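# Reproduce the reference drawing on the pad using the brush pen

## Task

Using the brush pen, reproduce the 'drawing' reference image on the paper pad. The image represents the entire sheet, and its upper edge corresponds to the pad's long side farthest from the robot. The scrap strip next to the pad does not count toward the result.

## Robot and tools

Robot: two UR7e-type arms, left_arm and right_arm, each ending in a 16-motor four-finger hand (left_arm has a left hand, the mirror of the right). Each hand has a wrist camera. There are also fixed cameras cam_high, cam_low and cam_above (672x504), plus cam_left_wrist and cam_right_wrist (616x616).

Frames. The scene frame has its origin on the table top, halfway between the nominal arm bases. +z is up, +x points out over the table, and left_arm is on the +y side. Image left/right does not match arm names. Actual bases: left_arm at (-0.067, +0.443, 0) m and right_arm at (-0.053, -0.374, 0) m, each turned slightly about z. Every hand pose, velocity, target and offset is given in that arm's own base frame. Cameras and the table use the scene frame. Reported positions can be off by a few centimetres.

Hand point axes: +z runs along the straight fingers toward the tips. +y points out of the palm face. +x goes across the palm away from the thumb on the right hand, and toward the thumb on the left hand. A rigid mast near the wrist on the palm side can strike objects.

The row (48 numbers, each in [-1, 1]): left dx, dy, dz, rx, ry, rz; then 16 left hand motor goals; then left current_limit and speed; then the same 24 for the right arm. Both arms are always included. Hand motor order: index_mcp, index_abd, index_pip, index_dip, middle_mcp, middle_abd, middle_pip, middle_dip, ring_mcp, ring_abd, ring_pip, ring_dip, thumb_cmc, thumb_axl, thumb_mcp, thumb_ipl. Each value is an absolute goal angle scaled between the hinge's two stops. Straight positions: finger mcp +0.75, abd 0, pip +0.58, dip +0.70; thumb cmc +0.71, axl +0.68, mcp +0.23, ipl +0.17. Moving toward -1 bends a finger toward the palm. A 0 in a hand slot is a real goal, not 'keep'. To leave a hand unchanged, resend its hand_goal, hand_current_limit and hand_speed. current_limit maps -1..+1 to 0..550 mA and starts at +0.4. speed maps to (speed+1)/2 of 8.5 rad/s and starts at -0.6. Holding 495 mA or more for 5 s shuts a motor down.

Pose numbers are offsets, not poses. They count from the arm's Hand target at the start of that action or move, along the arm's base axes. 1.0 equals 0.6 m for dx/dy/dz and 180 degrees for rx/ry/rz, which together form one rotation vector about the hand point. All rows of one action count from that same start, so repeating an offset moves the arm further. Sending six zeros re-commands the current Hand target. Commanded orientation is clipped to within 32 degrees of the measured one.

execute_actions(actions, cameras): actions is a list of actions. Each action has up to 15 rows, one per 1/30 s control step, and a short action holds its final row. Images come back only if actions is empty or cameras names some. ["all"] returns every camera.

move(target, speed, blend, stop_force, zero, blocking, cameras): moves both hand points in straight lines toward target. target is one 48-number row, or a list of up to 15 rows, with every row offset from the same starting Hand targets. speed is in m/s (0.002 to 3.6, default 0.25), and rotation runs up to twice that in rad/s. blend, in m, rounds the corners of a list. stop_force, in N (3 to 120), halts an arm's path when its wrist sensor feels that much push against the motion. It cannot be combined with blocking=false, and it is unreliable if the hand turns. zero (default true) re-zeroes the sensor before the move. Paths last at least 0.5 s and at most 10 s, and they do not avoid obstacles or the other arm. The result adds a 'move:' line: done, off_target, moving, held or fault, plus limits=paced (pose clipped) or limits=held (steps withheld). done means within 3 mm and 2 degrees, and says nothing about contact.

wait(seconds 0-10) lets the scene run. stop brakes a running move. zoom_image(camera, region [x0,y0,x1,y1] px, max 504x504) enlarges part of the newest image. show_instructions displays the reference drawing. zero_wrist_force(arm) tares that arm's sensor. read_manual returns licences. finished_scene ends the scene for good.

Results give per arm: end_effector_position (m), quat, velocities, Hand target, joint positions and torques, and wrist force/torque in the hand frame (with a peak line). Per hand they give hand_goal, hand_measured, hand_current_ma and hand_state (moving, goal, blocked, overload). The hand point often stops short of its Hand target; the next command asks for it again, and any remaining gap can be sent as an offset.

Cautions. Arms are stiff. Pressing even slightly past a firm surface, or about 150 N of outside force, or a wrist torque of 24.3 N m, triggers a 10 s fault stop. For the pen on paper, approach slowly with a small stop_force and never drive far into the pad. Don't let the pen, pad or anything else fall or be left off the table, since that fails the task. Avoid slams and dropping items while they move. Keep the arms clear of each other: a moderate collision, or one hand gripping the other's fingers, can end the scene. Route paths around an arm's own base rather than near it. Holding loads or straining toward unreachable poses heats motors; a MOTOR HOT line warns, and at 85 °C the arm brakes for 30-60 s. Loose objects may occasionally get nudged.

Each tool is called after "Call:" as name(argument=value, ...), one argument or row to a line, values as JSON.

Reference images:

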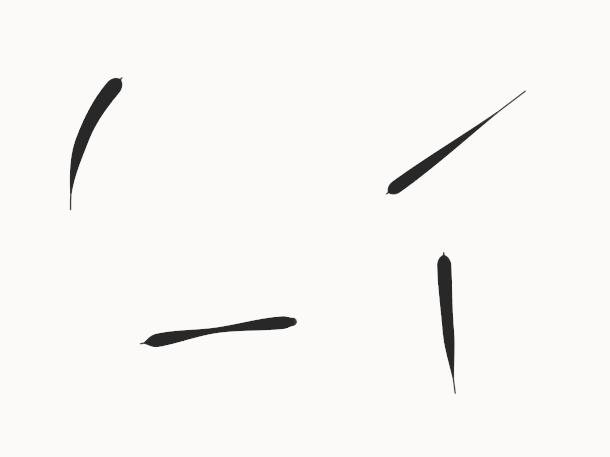

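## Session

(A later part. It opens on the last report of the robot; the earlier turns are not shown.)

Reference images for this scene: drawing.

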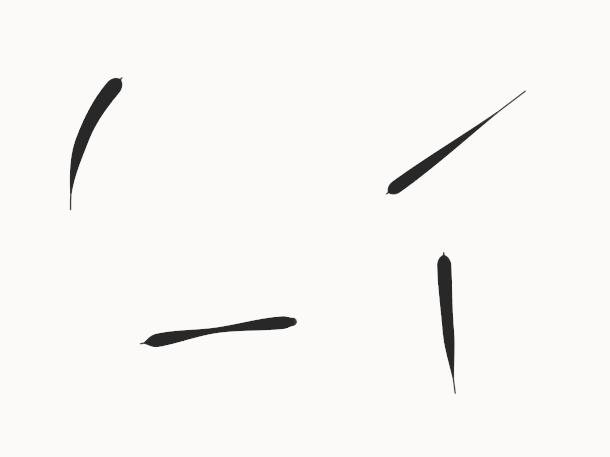

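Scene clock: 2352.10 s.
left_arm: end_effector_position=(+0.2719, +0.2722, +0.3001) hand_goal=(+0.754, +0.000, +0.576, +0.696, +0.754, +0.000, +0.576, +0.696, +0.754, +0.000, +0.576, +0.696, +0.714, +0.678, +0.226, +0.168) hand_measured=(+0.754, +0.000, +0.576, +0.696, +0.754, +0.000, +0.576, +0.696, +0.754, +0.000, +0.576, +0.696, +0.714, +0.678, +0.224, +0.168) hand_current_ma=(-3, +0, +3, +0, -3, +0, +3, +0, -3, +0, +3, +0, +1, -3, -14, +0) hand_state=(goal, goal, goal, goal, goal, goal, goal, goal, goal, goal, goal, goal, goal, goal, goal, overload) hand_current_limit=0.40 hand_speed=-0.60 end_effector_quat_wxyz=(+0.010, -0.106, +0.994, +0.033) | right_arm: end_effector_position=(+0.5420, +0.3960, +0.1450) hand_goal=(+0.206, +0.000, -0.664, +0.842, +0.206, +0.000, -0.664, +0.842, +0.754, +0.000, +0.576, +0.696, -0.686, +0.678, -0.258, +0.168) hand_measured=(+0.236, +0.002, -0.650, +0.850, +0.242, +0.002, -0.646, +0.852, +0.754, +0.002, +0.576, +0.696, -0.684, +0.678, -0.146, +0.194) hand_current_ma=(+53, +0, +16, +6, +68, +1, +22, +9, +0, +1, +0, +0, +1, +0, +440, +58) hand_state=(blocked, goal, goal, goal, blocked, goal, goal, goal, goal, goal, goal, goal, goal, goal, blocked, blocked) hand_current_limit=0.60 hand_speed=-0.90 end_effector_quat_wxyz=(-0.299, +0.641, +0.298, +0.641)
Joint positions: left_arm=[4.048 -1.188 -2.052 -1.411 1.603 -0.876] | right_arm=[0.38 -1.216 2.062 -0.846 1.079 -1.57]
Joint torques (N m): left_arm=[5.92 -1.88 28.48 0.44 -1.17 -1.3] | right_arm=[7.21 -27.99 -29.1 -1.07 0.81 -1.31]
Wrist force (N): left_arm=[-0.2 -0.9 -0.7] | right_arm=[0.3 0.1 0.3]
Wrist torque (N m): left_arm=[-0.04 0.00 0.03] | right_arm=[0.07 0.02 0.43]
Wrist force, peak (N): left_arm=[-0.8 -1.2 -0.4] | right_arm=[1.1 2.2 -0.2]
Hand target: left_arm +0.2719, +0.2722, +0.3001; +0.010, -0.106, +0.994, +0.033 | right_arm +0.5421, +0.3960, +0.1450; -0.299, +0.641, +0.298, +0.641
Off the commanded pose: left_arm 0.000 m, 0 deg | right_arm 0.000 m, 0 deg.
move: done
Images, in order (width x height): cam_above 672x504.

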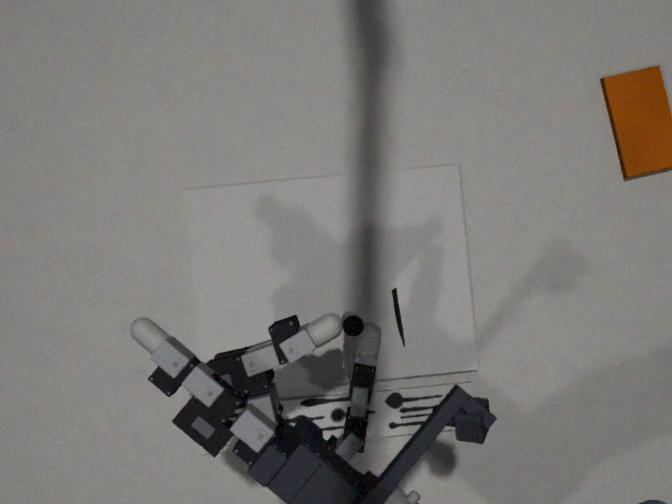

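Call:
move(
  target=[
    [0,0,0,0,0,0,0.754,0,0.576,0.696,0.754,0,0.576,0.696,0.754,0,0.576,0.696,0.714,0.678,0.226,0.168,0.4,-0.6,0.05017,-0.08767,-0.00833,0,0,0,0.205,0,-0.664,0.841,0.205,0,-0.664,0.841,0.754,0,0.576,0.696,-0.686,0.678,-0.258,0.168,0.6,-0.9],
    [0,0,0,0,0,0,0.754,0,0.576,0.696,0.754,0,0.576,0.696,0.754,0,0.576,0.696,0.714,0.678,0.226,0.168,0.4,-0.6,0.05017,-0.08767,-0.04417,0,0,0,0.205,0,-0.664,0.841,0.205,0,-0.664,0.841,0.754,0,0.576,0.696,-0.686,0.678,-0.258,0.168,0.6,-0.9],
    [0,0,0,0,0,0,0.754,0,0.576,0.696,0.754,0,0.576,0.696,0.754,0,0.576,0.696,0.714,0.678,0.226,0.168,0.4,-0.6,0.04733,-0.08833,-0.04617,0,0,0,0.205,0,-0.664,0.841,0.205,0,-0.664,0.841,0.754,0,0.576,0.696,-0.686,0.678,-0.258,0.168,0.6,-0.9],
    [0,0,0,0,0,0,0.754,0,0.576,0.696,0.754,0,0.576,0.696,0.754,0,0.576,0.696,0.714,0.678,0.226,0.168,0.4,-0.6,0.04317,-0.09133,-0.0475,0,0,0,0.205,0,-0.664,0.841,0.205,0,-0.664,0.841,0.754,0,0.576,0.696,-0.686,0.678,-0.258,0.168,0.6,-0.9],
    [0,0,0,0,0,0,0.754,0,0.576,0.696,0.754,0,0.576,0.696,0.754,0,0.576,0.696,0.714,0.678,0.226,0.168,0.4,-0.6,0.039,-0.093,-0.04783,0,0,0,0.205,0,-0.664,0.841,0.205,0,-0.664,0.841,0.754,0,0.576,0.696,-0.686,0.678,-0.258,0.168,0.6,-0.9],
    [0,0,0,0,0,0,0.754,0,0.576,0.696,0.754,0,0.576,0.696,0.754,0,0.576,0.696,0.714,0.678,0.226,0.168,0.4,-0.6,0.01975,-0.09545,-0.04783,0,0,0,0.205,0,-0.664,0.841,0.205,0,-0.664,0.841,0.754,0,0.576,0.696,-0.686,0.678,-0.258,0.168,0.6,-0.9],
    [0,0,0,0,0,0,0.754,0,0.576,0.696,0.754,0,0.576,0.696,0.754,0,0.576,0.696,0.714,0.678,0.226,0.168,0.4,-0.6,-0.00533,-0.09832,-0.04783,0,0,0,0.205,0,-0.664,0.841,0.205,0,-0.664,0.841,0.754,0,0.576,0.696,-0.686,0.678,-0.258,0.168,0.6,-0.9],
    [0,0,0,0,0,0,0.754,0,0.576,0.696,0.754,0,0.576,0.696,0.754,0,0.576,0.696,0.714,0.678,0.226,0.168,0.4,-0.6,-0.02557,-0.10175,-0.04783,0,0,0,0.205,0,-0.664,0.841,0.205,0,-0.664,0.841,0.754,0,0.576,0.696,-0.686,0.678,-0.258,0.168,0.6,-0.9],
    [0,0,0,0,0,0,0.754,0,0.576,0.696,0.754,0,0.576,0.696,0.754,0,0.576,0.696,0.714,0.678,0.226,0.168,0.4,-0.6,-0.03775,-0.1034,-0.0475,0,0,0,0.205,0,-0.664,0.841,0.205,0,-0.664,0.841,0.754,0,0.576,0.696,-0.686,0.678,-0.258,0.168,0.6,-0.9],
    [0,0,0,0,0,0,0.754,0,0.576,0.696,0.754,0,0.576,0.696,0.754,0,0.576,0.696,0.714,0.678,0.226,0.168,0.4,-0.6,-0.04672,-0.1045,-0.04667,0,0,0,0.205,0,-0.664,0.841,0.205,0,-0.664,0.841,0.754,0,0.576,0.696,-0.686,0.678,-0.258,0.168,0.6,-0.9],
    [0,0,0,0,0,0,0.754,0,0.576,0.696,0.754,0,0.576,0.696,0.754,0,0.576,0.696,0.714,0.678,0.226,0.168,0.4,-0.6,-0.0635,-0.10617,-0.04567,0,0,0,0.205,0,-0.664,0.841,0.205,0,-0.664,0.841,0.754,0,0.576,0.696,-0.686,0.678,-0.258,0.168,0.6,-0.9],
    [0,0,0,0,0,0,0.754,0,0.576,0.696,0.754,0,0.576,0.696,0.754,0,0.576,0.696,0.714,0.678,0.226,0.168,0.4,-0.6,-0.0685,-0.10667,-0.04333,0,0,0,0.205,0,-0.664,0.841,0.205,0,-0.664,0.841,0.754,0,0.576,0.696,-0.686,0.678,-0.258,0.168,0.6,-0.9],
    [0,0,0,0,0,0,0.754,0,0.576,0.696,0.754,0,0.576,0.696,0.754,0,0.576,0.696,0.714,0.678,0.226,0.168,0.4,-0.6,-0.0785,-0.10667,-0.00833,0,0,0,0.205,0,-0.664,0.841,0.205,0,-0.664,0.841,0.754,0,0.576,0.696,-0.686,0.678,-0.258,0.168,0.6,-0.9],
    [0,0,0,0,0,0,0.754,0,0.576,0.696,0.754,0,0.576,0.696,0.754,0,0.576,0.696,0.714,0.678,0.226,0.168,0.4,-0.6,0,0,0,0,0,0,0.205,0,-0.664,0.841,0.205,0,-0.664,0.841,0.754,0,0.576,0.696,-0.686,0.678,-0.258,0.168,0.6,-0.9],
  ],
  speed=[0.2,0.1,0.04,0.04,0.04,0.04,0.04,0.04,0.04,0.04,0.04,0.04,0.1,0.2],
  blend=[0.003,0.001,0.001,0.001,0.001,0.003,0.003,0.003,0.003,0.002,0.001,0.001,0.005,0],
  cameras=["cam_above"],
)

Call:
zoom_image(
  camera="cam_above",
  region=[380, 280, 420, 350],
)

Scene clock: 2465.93 s.
left_arm: end_effector_position=(+0.2719, +0.2722, +0.3001) hand_goal=(+0.754, +0.000, +0.576, +0.696, +0.754, +0.000, +0.576, +0.696, +0.754, +0.000, +0.576, +0.696, +0.714, +0.678, +0.226, +0.168) hand_measured=(+0.754, +0.000, +0.576, +0.696, +0.754, +0.000, +0.576, +0.696, +0.754, +0.000, +0.576, +0.696, +0.714, +0.678, +0.224, +0.168) hand_current_ma=(-3, +0, +3, +0, -3, +0, +3, +0, -3, +0, +3, +0, +1, -3, -14, +0) hand_state=(goal, goal, goal, goal, goal, goal, goal, goal, goal, goal, goal, goal, goal, goal, goal, overload) hand_current_limit=0.40 hand_speed=-0.60 end_effector_quat_wxyz=(+0.010, -0.106, +0.994, +0.033) | right_arm: end_effector_position=(+0.5420, +0.3960, +0.1450) hand_goal=(+0.206, +0.000, -0.664, +0.842, +0.206, +0.000, -0.664, +0.842, +0.754, +0.000, +0.576, +0.696, -0.686, +0.678, -0.258, +0.168) hand_measured=(+0.236, +0.002, -0.650, +0.850, +0.242, +0.002, -0.646, +0.852, +0.754, +0.002, +0.576, +0.696, -0.684, +0.678, -0.146, +0.194) hand_current_ma=(+53, +0, +16, +6, +68, +1, +22, +9, +0, +1, +0, +0, +1, +0, +440, +58) hand_state=(blocked, goal, goal, goal, blocked, goal, goal, goal, goal, goal, goal, goal, goal, goal, blocked, blocked) hand_current_limit=0.60 hand_speed=-0.90 end_effector_quat_wxyz=(-0.299, +0.641, +0.298, +0.641)
Joint positions: left_arm=[4.048 -1.188 -2.052 -1.411 1.603 -0.876] | right_arm=[0.38 -1.216 2.062 -0.846 1.079 -1.57]
Joint torques (N m): left_arm=[5.52 -1.79 29.54 0.4 -1.13 -1.18] | right_arm=[6.4 -27.34 -29.38 -1.02 0.6 -1.45]
Wrist force (N): left_arm=[-0.3 -0.7 -0.5] | right_arm=[0.4 0.0 0.2]
Wrist torque (N m): left_arm=[-0.03 0.01 0.01] | right_arm=[0.07 0.00 0.44]
Wrist force, peak (N): left_arm=[-0.8 -1.1 -0.6] | right_arm=[0.3 -0.2 2.4]
Hand target: left_arm +0.2719, +0.2722, +0.3001; +0.010, -0.106, +0.994, +0.033 | right_arm +0.5421, +0.3960, +0.1450; -0.299, +0.641, +0.298, +0.641
Off the commanded pose: left_arm 0.000 m, 0 deg | right_arm 0.000 m, 0 deg.
move: done; blend cut to 0.0027 m at target 9
Images, in order (width x height): cam_above 672x504.

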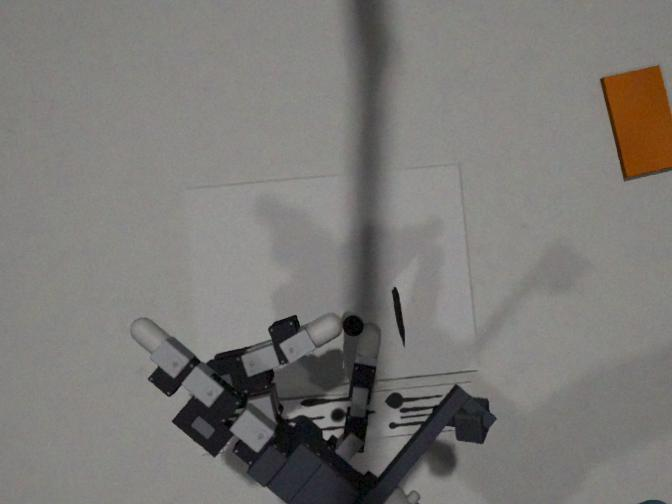

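Scaled by 7.200.

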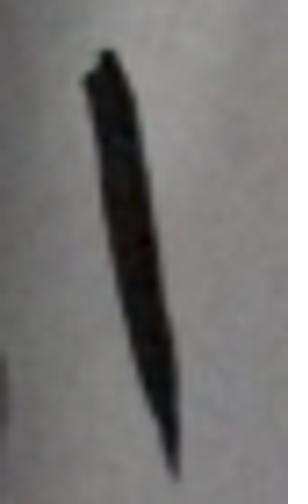

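Call:
move(
  target=[
    [0,0,0,0,0,0,0.754,0,0.576,0.696,0.754,0,0.576,0.696,0.754,0,0.576,0.696,0.714,0.678,0.226,0.168,0.4,-0.6,0.052,-0.08733,-0.00833,0,0,0,0.205,0,-0.664,0.841,0.205,0,-0.664,0.841,0.754,0,0.576,0.696,-0.686,0.678,-0.258,0.168,0.6,-0.9],
    [0,0,0,0,0,0,0.754,0,0.576,0.696,0.754,0,0.576,0.696,0.754,0,0.576,0.696,0.714,0.678,0.226,0.168,0.4,-0.6,0.052,-0.08733,-0.04467,0,0,0,0.205,0,-0.664,0.841,0.205,0,-0.664,0.841,0.754,0,0.576,0.696,-0.686,0.678,-0.258,0.168,0.6,-0.9],
    [0,0,0,0,0,0,0.754,0,0.576,0.696,0.754,0,0.576,0.696,0.754,0,0.576,0.696,0.714,0.678,0.226,0.168,0.4,-0.6,0.04733,-0.0885,-0.04667,0,0,0,0.205,0,-0.664,0.841,0.205,0,-0.664,0.841,0.754,0,0.576,0.696,-0.686,0.678,-0.258,0.168,0.6,-0.9],
    [0,0,0,0,0,0,0.754,0,0.576,0.696,0.754,0,0.576,0.696,0.754,0,0.576,0.696,0.714,0.678,0.226,0.168,0.4,-0.6,0.04233,-0.09183,-0.0475,0,0,0,0.205,0,-0.664,0.841,0.205,0,-0.664,0.841,0.754,0,0.576,0.696,-0.686,0.678,-0.258,0.168,0.6,-0.9],
    [0,0,0,0,0,0,0.754,0,0.576,0.696,0.754,0,0.576,0.696,0.754,0,0.576,0.696,0.714,0.678,0.226,0.168,0.4,-0.6,0.03483,-0.09367,-0.0475,0,0,0,0.205,0,-0.664,0.841,0.205,0,-0.664,0.841,0.754,0,0.576,0.696,-0.686,0.678,-0.258,0.168,0.6,-0.9],
    [0,0,0,0,0,0,0.754,0,0.576,0.696,0.754,0,0.576,0.696,0.754,0,0.576,0.696,0.714,0.678,0.226,0.168,0.4,-0.6,0.02567,-0.0945,-0.04333,0,0,0,0.205,0,-0.664,0.841,0.205,0,-0.664,0.841,0.754,0,0.576,0.696,-0.686,0.678,-0.258,0.168,0.6,-0.9],
    [0,0,0,0,0,0,0.754,0,0.576,0.696,0.754,0,0.576,0.696,0.754,0,0.576,0.696,0.714,0.678,0.226,0.168,0.4,-0.6,0.03,-0.07667,0,0,0,0,0.205,0,-0.664,0.841,0.205,0,-0.664,0.841,0.754,0,0.576,0.696,-0.686,0.678,-0.258,0.168,0.6,-0.9],
    [0,0,0,0,0,0,0.754,0,0.576,0.696,0.754,0,0.576,0.696,0.754,0,0.576,0.696,0.714,0.678,0.226,0.168,0.4,-0.6,0.08,-0.03,0,0,0,0,0.205,0,-0.664,0.841,0.205,0,-0.664,0.841,0.754,0,0.576,0.696,-0.686,0.678,-0.258,0.168,0.6,-0.9],
  ],
  speed=[0.2,0.1,0.04,0.04,0.04,0.04,0.2,0.2],
  blend=[0.003,0.001,0.001,0.001,0.001,0.001,0.005,0],
  cameras=[],
)

Call:
move(
  target=[
    [0,0,0,0,0,0,0.754,0,0.576,0.696,0.754,0,0.576,0.696,0.754,0,0.576,0.696,0.714,0.678,0.226,0.168,0.4,-0.6,0.01367,-0.00733,-0.00833,0,0,0,0.205,0,-0.664,0.841,0.205,0,-0.664,0.841,0.754,0,0.576,0.696,-0.686,0.678,-0.258,0.168,0.6,-0.9],
    [0,0,0,0,0,0,0.754,0,0.576,0.696,0.754,0,0.576,0.696,0.754,0,0.576,0.696,0.714,0.678,0.226,0.168,0.4,-0.6,0.01367,-0.00733,-0.0445,0,0,0,0.205,0,-0.664,0.841,0.205,0,-0.664,0.841,0.754,0,0.576,0.696,-0.686,0.678,-0.258,0.168,0.6,-0.9],
    [0,0,0,0,0,0,0.754,0,0.576,0.696,0.754,0,0.576,0.696,0.754,0,0.576,0.696,0.714,0.678,0.226,0.168,0.4,-0.6,0.01833,-0.01267,-0.0475,0,0,0,0.205,0,-0.664,0.841,0.205,0,-0.664,0.841,0.754,0,0.576,0.696,-0.686,0.678,-0.258,0.168,0.6,-0.9],
    [0,0,0,0,0,0,0.754,0,0.576,0.696,0.754,0,0.576,0.696,0.754,0,0.576,0.696,0.714,0.678,0.226,0.168,0.4,-0.6,0.0325,-0.0285,-0.04783,0,0,0,0.205,0,-0.664,0.841,0.205,0,-0.664,0.841,0.754,0,0.576,0.696,-0.686,0.678,-0.258,0.168,0.6,-0.9],
    [0,0,0,0,0,0,0.754,0,0.576,0.696,0.754,0,0.576,0.696,0.754,0,0.576,0.696,0.714,0.678,0.226,0.168,0.4,-0.6,0.07,-0.07,-0.04783,0,0,0,0.205,0,-0.664,0.841,0.205,0,-0.664,0.841,0.754,0,0.576,0.696,-0.686,0.678,-0.258,0.168,0.6,-0.9],
    [0,0,0,0,0,0,0.754,0,0.576,0.696,0.754,0,0.576,0.696,0.754,0,0.576,0.696,0.714,0.678,0.226,0.168,0.4,-0.6,0.08683,-0.089,-0.04667,0,0,0,0.205,0,-0.664,0.841,0.205,0,-0.664,0.841,0.754,0,0.576,0.696,-0.686,0.678,-0.258,0.168,0.6,-0.9],
    [0,0,0,0,0,0,0.754,0,0.576,0.696,0.754,0,0.576,0.696,0.754,0,0.576,0.696,0.714,0.678,0.226,0.168,0.4,-0.6,0.09367,-0.0965,-0.04617,0,0,0,0.205,0,-0.664,0.841,0.205,0,-0.664,0.841,0.754,0,0.576,0.696,-0.686,0.678,-0.258,0.168,0.6,-0.9],
    [0,0,0,0,0,0,0.754,0,0.576,0.696,0.754,0,0.576,0.696,0.754,0,0.576,0.696,0.714,0.678,0.226,0.168,0.4,-0.6,0.11067,-0.1155,-0.046,0,0,0,0.205,0,-0.664,0.841,0.205,0,-0.664,0.841,0.754,0,0.576,0.696,-0.686,0.678,-0.258,0.168,0.6,-0.9],
    [0,0,0,0,0,0,0.754,0,0.576,0.696,0.754,0,0.576,0.696,0.754,0,0.576,0.696,0.714,0.678,0.226,0.168,0.4,-0.6,0.114,-0.11917,-0.04333,0,0,0,0.205,0,-0.664,0.841,0.205,0,-0.664,0.841,0.754,0,0.576,0.696,-0.686,0.678,-0.258,0.168,0.6,-0.9],
    [0,0,0,0,0,0,0.754,0,0.576,0.696,0.754,0,0.576,0.696,0.754,0,0.576,0.696,0.714,0.678,0.226,0.168,0.4,-0.6,0.114,-0.11,-0.005,0,0,0,0.205,0,-0.664,0.841,0.205,0,-0.664,0.841,0.754,0,0.576,0.696,-0.686,0.678,-0.258,0.168,0.6,-0.9],
    [0,0,0,0,0,0,0.754,0,0.576,0.696,0.754,0,0.576,0.696,0.754,0,0.576,0.696,0.714,0.678,0.226,0.168,0.4,-0.6,-0.08,0.03,0,0,0,0,0.205,0,-0.664,0.841,0.205,0,-0.664,0.841,0.754,0,0.576,0.696,-0.686,0.678,-0.258,0.168,0.6,-0.9],
  ],
  speed=[0.2,0.1,0.04,0.04,0.04,0.04,0.04,0.04,0.04,0.1,0.25],
  blend=[0.003,0.001,0.001,0.003,0.003,0.002,0.001,0.001,0.001,0.005,0],
  cameras=["cam_above"],
)

Call:
zoom_image(
  camera="cam_above",
  region=[350, 180, 460, 350],
)

Scene clock: 2567.63 s.
left_arm: end_effector_position=(+0.2719, +0.2722, +0.3001) hand_goal=(+0.754, +0.000, +0.576, +0.696, +0.754, +0.000, +0.576, +0.696, +0.754, +0.000, +0.576, +0.696, +0.714, +0.678, +0.226, +0.168) hand_measured=(+0.754, +0.000, +0.576, +0.696, +0.754, +0.000, +0.576, +0.696, +0.754, +0.000, +0.576, +0.696, +0.714, +0.678, +0.224, +0.168) hand_current_ma=(-3, +0, +3, +0, -3, +0, +3, +0, -3, +0, +3, +0, +1, -3, -14, +0) hand_state=(goal, goal, goal, goal, goal, goal, goal, goal, goal, goal, goal, goal, goal, goal, goal, overload) hand_current_limit=0.40 hand_speed=-0.60 end_effector_quat_wxyz=(+0.010, -0.106, +0.994, +0.033) | right_arm: end_effector_position=(+0.5900, +0.3780, +0.1450) hand_goal=(+0.206, +0.000, -0.664, +0.842, +0.206, +0.000, -0.664, +0.842, +0.754, +0.000, +0.576, +0.696, -0.686, +0.678, -0.258, +0.168) hand_measured=(+0.236, +0.002, -0.650, +0.850, +0.242, +0.002, -0.646, +0.852, +0.754, +0.002, +0.576, +0.696, -0.684, +0.678, -0.146, +0.194) hand_current_ma=(+53, +0, +16, +6, +68, +1, +22, +9, +0, +1, +0, +0, +1, +0, +440, +58) hand_state=(blocked, goal, goal, goal, blocked, goal, goal, goal, goal, goal, goal, goal, goal, goal, blocked, blocked) hand_current_limit=0.60 hand_speed=-0.90 end_effector_quat_wxyz=(-0.299, +0.641, +0.298, +0.641)
Joint positions: left_arm=[4.048 -1.188 -2.052 -1.411 1.603 -0.876] | right_arm=[0.302 -1.165 1.981 -0.816 1.001 -1.57]
Joint torques (N m): left_arm=[5.93 -1.68 29.01 0.54 -1.12 -1.23] | right_arm=[1.51 -26.91 -29.48 -1.61 -0.07 -0.93]
Wrist force (N): left_arm=[-0.3 -0.8 -0.7] | right_arm=[-0.2 0.1 0.2]
Wrist torque (N m): left_arm=[-0.04 0.01 0.01] | right_arm=[0.09 0.07 0.41]
Wrist force, peak (N): left_arm=[-0.8 -1.1 -0.3] | right_arm=[2.6 -0.9 -0.6]
Hand target: left_arm +0.2719, +0.2722, +0.3001; +0.010, -0.106, +0.994, +0.033 | right_arm +0.5901, +0.3780, +0.1450; -0.299, +0.641, +0.298, +0.641
Off the commanded pose: left_arm 0.000 m, 0 deg | right_arm 0.000 m, 0 deg.
move: done
No camera images: "cameras" was empty.

Scene clock: 2571.57 s.
left_arm: end_effector_position=(+0.2719, +0.2722, +0.3001) hand_goal=(+0.754, +0.000, +0.576, +0.696, +0.754, +0.000, +0.576, +0.696, +0.754, +0.000, +0.576, +0.696, +0.714, +0.678, +0.226, +0.168) hand_measured=(+0.754, +0.000, +0.576, +0.696, +0.754, +0.000, +0.576, +0.696, +0.754, +0.000, +0.576, +0.696, +0.714, +0.678, +0.224, +0.168) hand_current_ma=(-3, +0, +3, +0, -3, +0, +3, +0, -3, +0, +3, +0, +1, -3, -14, +0) hand_state=(goal, goal, goal, goal, goal, goal, goal, goal, goal, goal, goal, goal, goal, goal, goal, overload) hand_current_limit=0.40 hand_speed=-0.60 end_effector_quat_wxyz=(+0.010, -0.106, +0.994, +0.033) | right_arm: end_effector_position=(+0.5421, +0.3960, +0.1450) hand_goal=(+0.206, +0.000, -0.664, +0.842, +0.206, +0.000, -0.664, +0.842, +0.754, +0.000, +0.576, +0.696, -0.686, +0.678, -0.258, +0.168) hand_measured=(+0.236, +0.002, -0.650, +0.850, +0.242, +0.002, -0.646, +0.852, +0.754, +0.002, +0.576, +0.696, -0.684, +0.678, -0.146, +0.194) hand_current_ma=(+53, +0, +16, +6, +68, +1, +22, +9, +0, +1, +0, +0, +1, +0, +440, +58) hand_state=(blocked, goal, goal, goal, blocked, goal, goal, goal, goal, goal, goal, goal, goal, goal, blocked, blocked) hand_current_limit=0.60 hand_speed=-0.90 end_effector_quat_wxyz=(-0.299, +0.641, +0.298, +0.641)
Joint positions: left_arm=[4.048 -1.188 -2.052 -1.411 1.603 -0.876] | right_arm=[0.38 -1.216 2.062 -0.846 1.079 -1.57]
Joint torques (N m): left_arm=[5.16 -1.57 28.91 0.44 -1.22 -1.24] | right_arm=[7.01 -26.64 -25.96 -0.21 1.25 0.84]
Wrist force (N): left_arm=[-0.4 -1.0 -0.6] | right_arm=[0.5 0.3 0.4]
Wrist torque (N m): left_arm=[-0.08 0.02 0.01] | right_arm=[0.09 0.00 0.47]
Wrist force, peak (N): left_arm=[-0.8 -1.2 -0.3] | right_arm=[0.8 2.9 0.5]
Hand target: left_arm +0.2719, +0.2722, +0.3001; +0.010, -0.106, +0.994, +0.033 | right_arm +0.5421, +0.3960, +0.1450; -0.299, +0.641, +0.298, +0.641
Off the commanded pose: left_arm 0.000 m, 0 deg | right_arm 0.000 m, 0 deg.
move: done
Images, in order (width x height): cam_above 672x504.

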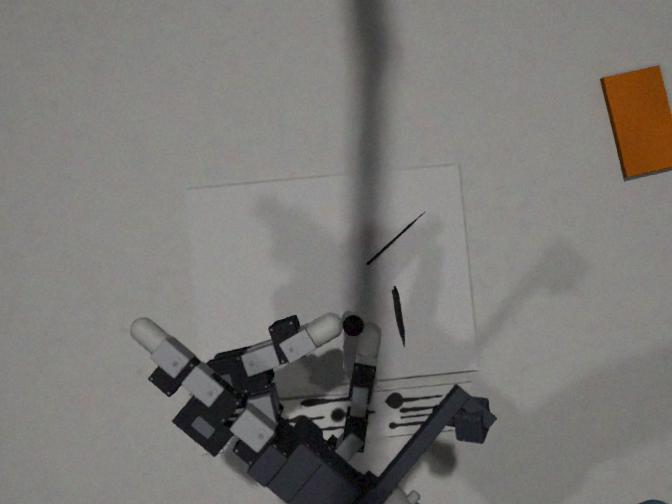

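Scaled by 2.965.

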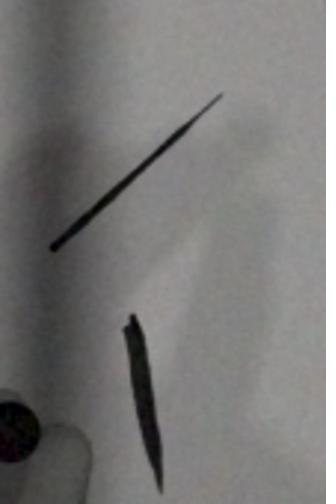

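Call:
zoom_image(
  camera="cam_above",
  region=[360, 200, 430, 270],
)

Call:
zoom_image(
  camera="cam_above",
  region=[380, 150, 480, 250],
)

Scaled by 7.200.

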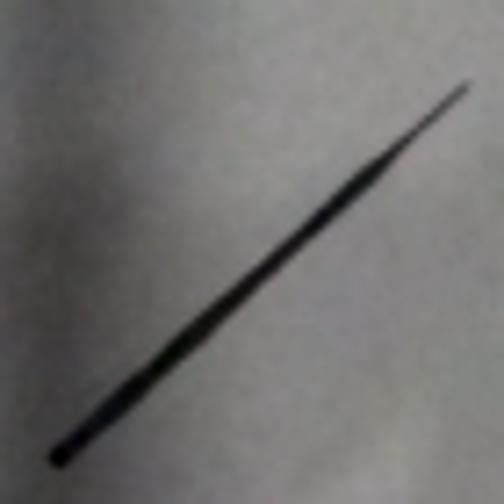

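Scaled by 5.040.

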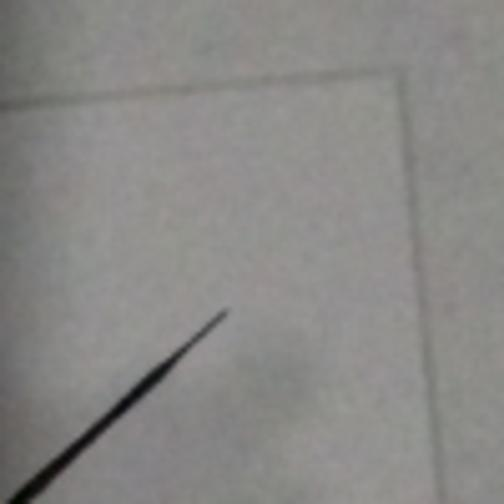

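Call:
move(
  target=[
    [0,0,0,0,0,0,0.754,0,0.576,0.696,0.754,0,0.576,0.696,0.754,0,0.576,0.696,0.714,0.678,0.226,0.168,0.4,-0.6,0.10275,-0.03967,-0.00833,0,0,0,0.205,0,-0.664,0.841,0.205,0,-0.664,0.841,0.754,0,0.576,0.696,-0.686,0.678,-0.258,0.168,0.6,-0.9],
    [0,0,0,0,0,0,0.754,0,0.576,0.696,0.754,0,0.576,0.696,0.754,0,0.576,0.696,0.714,0.678,0.226,0.168,0.4,-0.6,0.10275,-0.03967,-0.0445,0,0,0,0.205,0,-0.664,0.841,0.205,0,-0.664,0.841,0.754,0,0.576,0.696,-0.686,0.678,-0.258,0.168,0.6,-0.9],
    [0,0,0,0,0,0,0.754,0,0.576,0.696,0.754,0,0.576,0.696,0.754,0,0.576,0.696,0.714,0.678,0.226,0.168,0.4,-0.6,0.10708,-0.04358,-0.04783,0,0,0,0.205,0,-0.664,0.841,0.205,0,-0.664,0.841,0.754,0,0.576,0.696,-0.686,0.678,-0.258,0.168,0.6,-0.9],
    [0,0,0,0,0,0,0.754,0,0.576,0.696,0.754,0,0.576,0.696,0.754,0,0.576,0.696,0.714,0.678,0.226,0.168,0.4,-0.6,0.11933,-0.05783,-0.04783,0,0,0,0.205,0,-0.664,0.841,0.205,0,-0.664,0.841,0.754,0,0.576,0.696,-0.686,0.678,-0.258,0.168,0.6,-0.9],
    [0,0,0,0,0,0,0.754,0,0.576,0.696,0.754,0,0.576,0.696,0.754,0,0.576,0.696,0.714,0.678,0.226,0.168,0.4,-0.6,0.13183,-0.074,-0.04783,0,0,0,0.205,0,-0.664,0.841,0.205,0,-0.664,0.841,0.754,0,0.576,0.696,-0.686,0.678,-0.258,0.168,0.6,-0.9],
    [0,0,0,0,0,0,0.754,0,0.576,0.696,0.754,0,0.576,0.696,0.754,0,0.576,0.696,0.714,0.678,0.226,0.168,0.4,-0.6,0.14375,-0.0905,-0.0475,0,0,0,0.205,0,-0.664,0.841,0.205,0,-0.664,0.841,0.754,0,0.576,0.696,-0.686,0.678,-0.258,0.168,0.6,-0.9],
    [0,0,0,0,0,0,0.754,0,0.576,0.696,0.754,0,0.576,0.696,0.754,0,0.576,0.696,0.714,0.678,0.226,0.168,0.4,-0.6,0.14983,-0.1,-0.04617,0,0,0,0.205,0,-0.664,0.841,0.205,0,-0.664,0.841,0.754,0,0.576,0.696,-0.686,0.678,-0.258,0.168,0.6,-0.9],
    [0,0,0,0,0,0,0.754,0,0.576,0.696,0.754,0,0.576,0.696,0.754,0,0.576,0.696,0.714,0.678,0.226,0.168,0.4,-0.6,0.1535,-0.105,-0.04333,0,0,0,0.205,0,-0.664,0.841,0.205,0,-0.664,0.841,0.754,0,0.576,0.696,-0.686,0.678,-0.258,0.168,0.6,-0.9],
    [0,0,0,0,0,0,0.754,0,0.576,0.696,0.754,0,0.576,0.696,0.754,0,0.576,0.696,0.714,0.678,0.226,0.168,0.4,-0.6,0.15317,-0.10167,-0.00833,0,0,0,0.205,0,-0.664,0.841,0.205,0,-0.664,0.841,0.754,0,0.576,0.696,-0.686,0.678,-0.258,0.168,0.6,-0.9],
    [0,0,0,0,0,0,0.754,0,0.576,0.696,0.754,0,0.576,0.696,0.754,0,0.576,0.696,0.714,0.678,0.226,0.168,0.4,-0.6,0,0,0,0,0,0,0.205,0,-0.664,0.841,0.205,0,-0.664,0.841,0.754,0,0.576,0.696,-0.686,0.678,-0.258,0.168,0.6,-0.9],
  ],
  speed=[0.2,0.1,0.04,0.04,0.04,0.04,0.04,0.04,0.1,0.25],
  blend=[0.003,0.001,0.001,0.003,0.003,0.003,0.001,0.001,0.005,0],
  cameras=["cam_above"],
)

Call:
zoom_image(
  camera="cam_above",
  region=[360, 200, 430, 270],
)

Call:
zoom_image(
  camera="cam_above",
  region=[380, 280, 420, 350],
)

Scene clock: 2705.13 s.
left_arm: end_effector_position=(+0.2719, +0.2722, +0.3001) hand_goal=(+0.754, +0.000, +0.576, +0.696, +0.754, +0.000, +0.576, +0.696, +0.754, +0.000, +0.576, +0.696, +0.714, +0.678, +0.226, +0.168) hand_measured=(+0.754, +0.000, +0.576, +0.696, +0.754, +0.000, +0.576, +0.696, +0.754, +0.000, +0.576, +0.696, +0.714, +0.678, +0.224, +0.168) hand_current_ma=(-3, +0, +3, +0, -3, +0, +3, +0, -3, +0, +3, +0, +1, -3, -14, +0) hand_state=(goal, goal, goal, goal, goal, goal, goal, goal, goal, goal, goal, goal, goal, goal, goal, overload) hand_current_limit=0.40 hand_speed=-0.60 end_effector_quat_wxyz=(+0.010, -0.106, +0.994, +0.033) | right_arm: end_effector_position=(+0.5421, +0.3960, +0.1450) hand_goal=(+0.206, +0.000, -0.664, +0.842, +0.206, +0.000, -0.664, +0.842, +0.754, +0.000, +0.576, +0.696, -0.686, +0.678, -0.258, +0.168) hand_measured=(+0.236, +0.002, -0.650, +0.850, +0.242, +0.002, -0.646, +0.852, +0.754, +0.002, +0.576, +0.696, -0.684, +0.678, -0.146, +0.194) hand_current_ma=(+53, +0, +16, +6, +68, +1, +22, +9, +0, +1, +0, +0, +1, +0, +440, +58) hand_state=(blocked, goal, goal, goal, blocked, goal, goal, goal, goal, goal, goal, goal, goal, goal, blocked, blocked) hand_current_limit=0.60 hand_speed=-0.90 end_effector_quat_wxyz=(-0.299, +0.641, +0.298, +0.641)
Joint positions: left_arm=[4.048 -1.188 -2.052 -1.411 1.603 -0.876] | right_arm=[0.38 -1.216 2.062 -0.846 1.079 -1.57]
Joint torques (N m): left_arm=[5.72 -1.95 28.9 0.56 -1.1 -1.15] | right_arm=[7.19 -29.11 -25.15 -0.25 1.32 1.17]
Wrist force (N): left_arm=[-0.7 -0.6 -0.5] | right_arm=[0.4 0.0 0.2]
Wrist torque (N m): left_arm=[-0.03 0.07 -0.03] | right_arm=[0.07 0.02 0.45]
Wrist force, peak (N): left_arm=[-0.6 -1.1 -0.8] | right_arm=[0.9 3.0 0.7]
Hand target: left_arm +0.2719, +0.2722, +0.3001; +0.010, -0.106, +0.994, +0.033 | right_arm +0.5421, +0.3960, +0.1450; -0.299, +0.641, +0.298, +0.641
Off the commanded pose: left_arm 0.000 m, 0 deg | right_arm 0.000 m, 0 deg.
move: done
Images, in order (width x height): cam_above 672x504.

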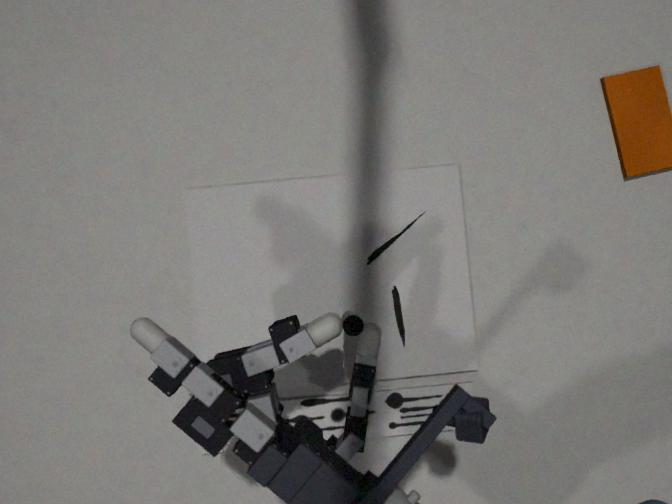

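Scaled by 7.200.

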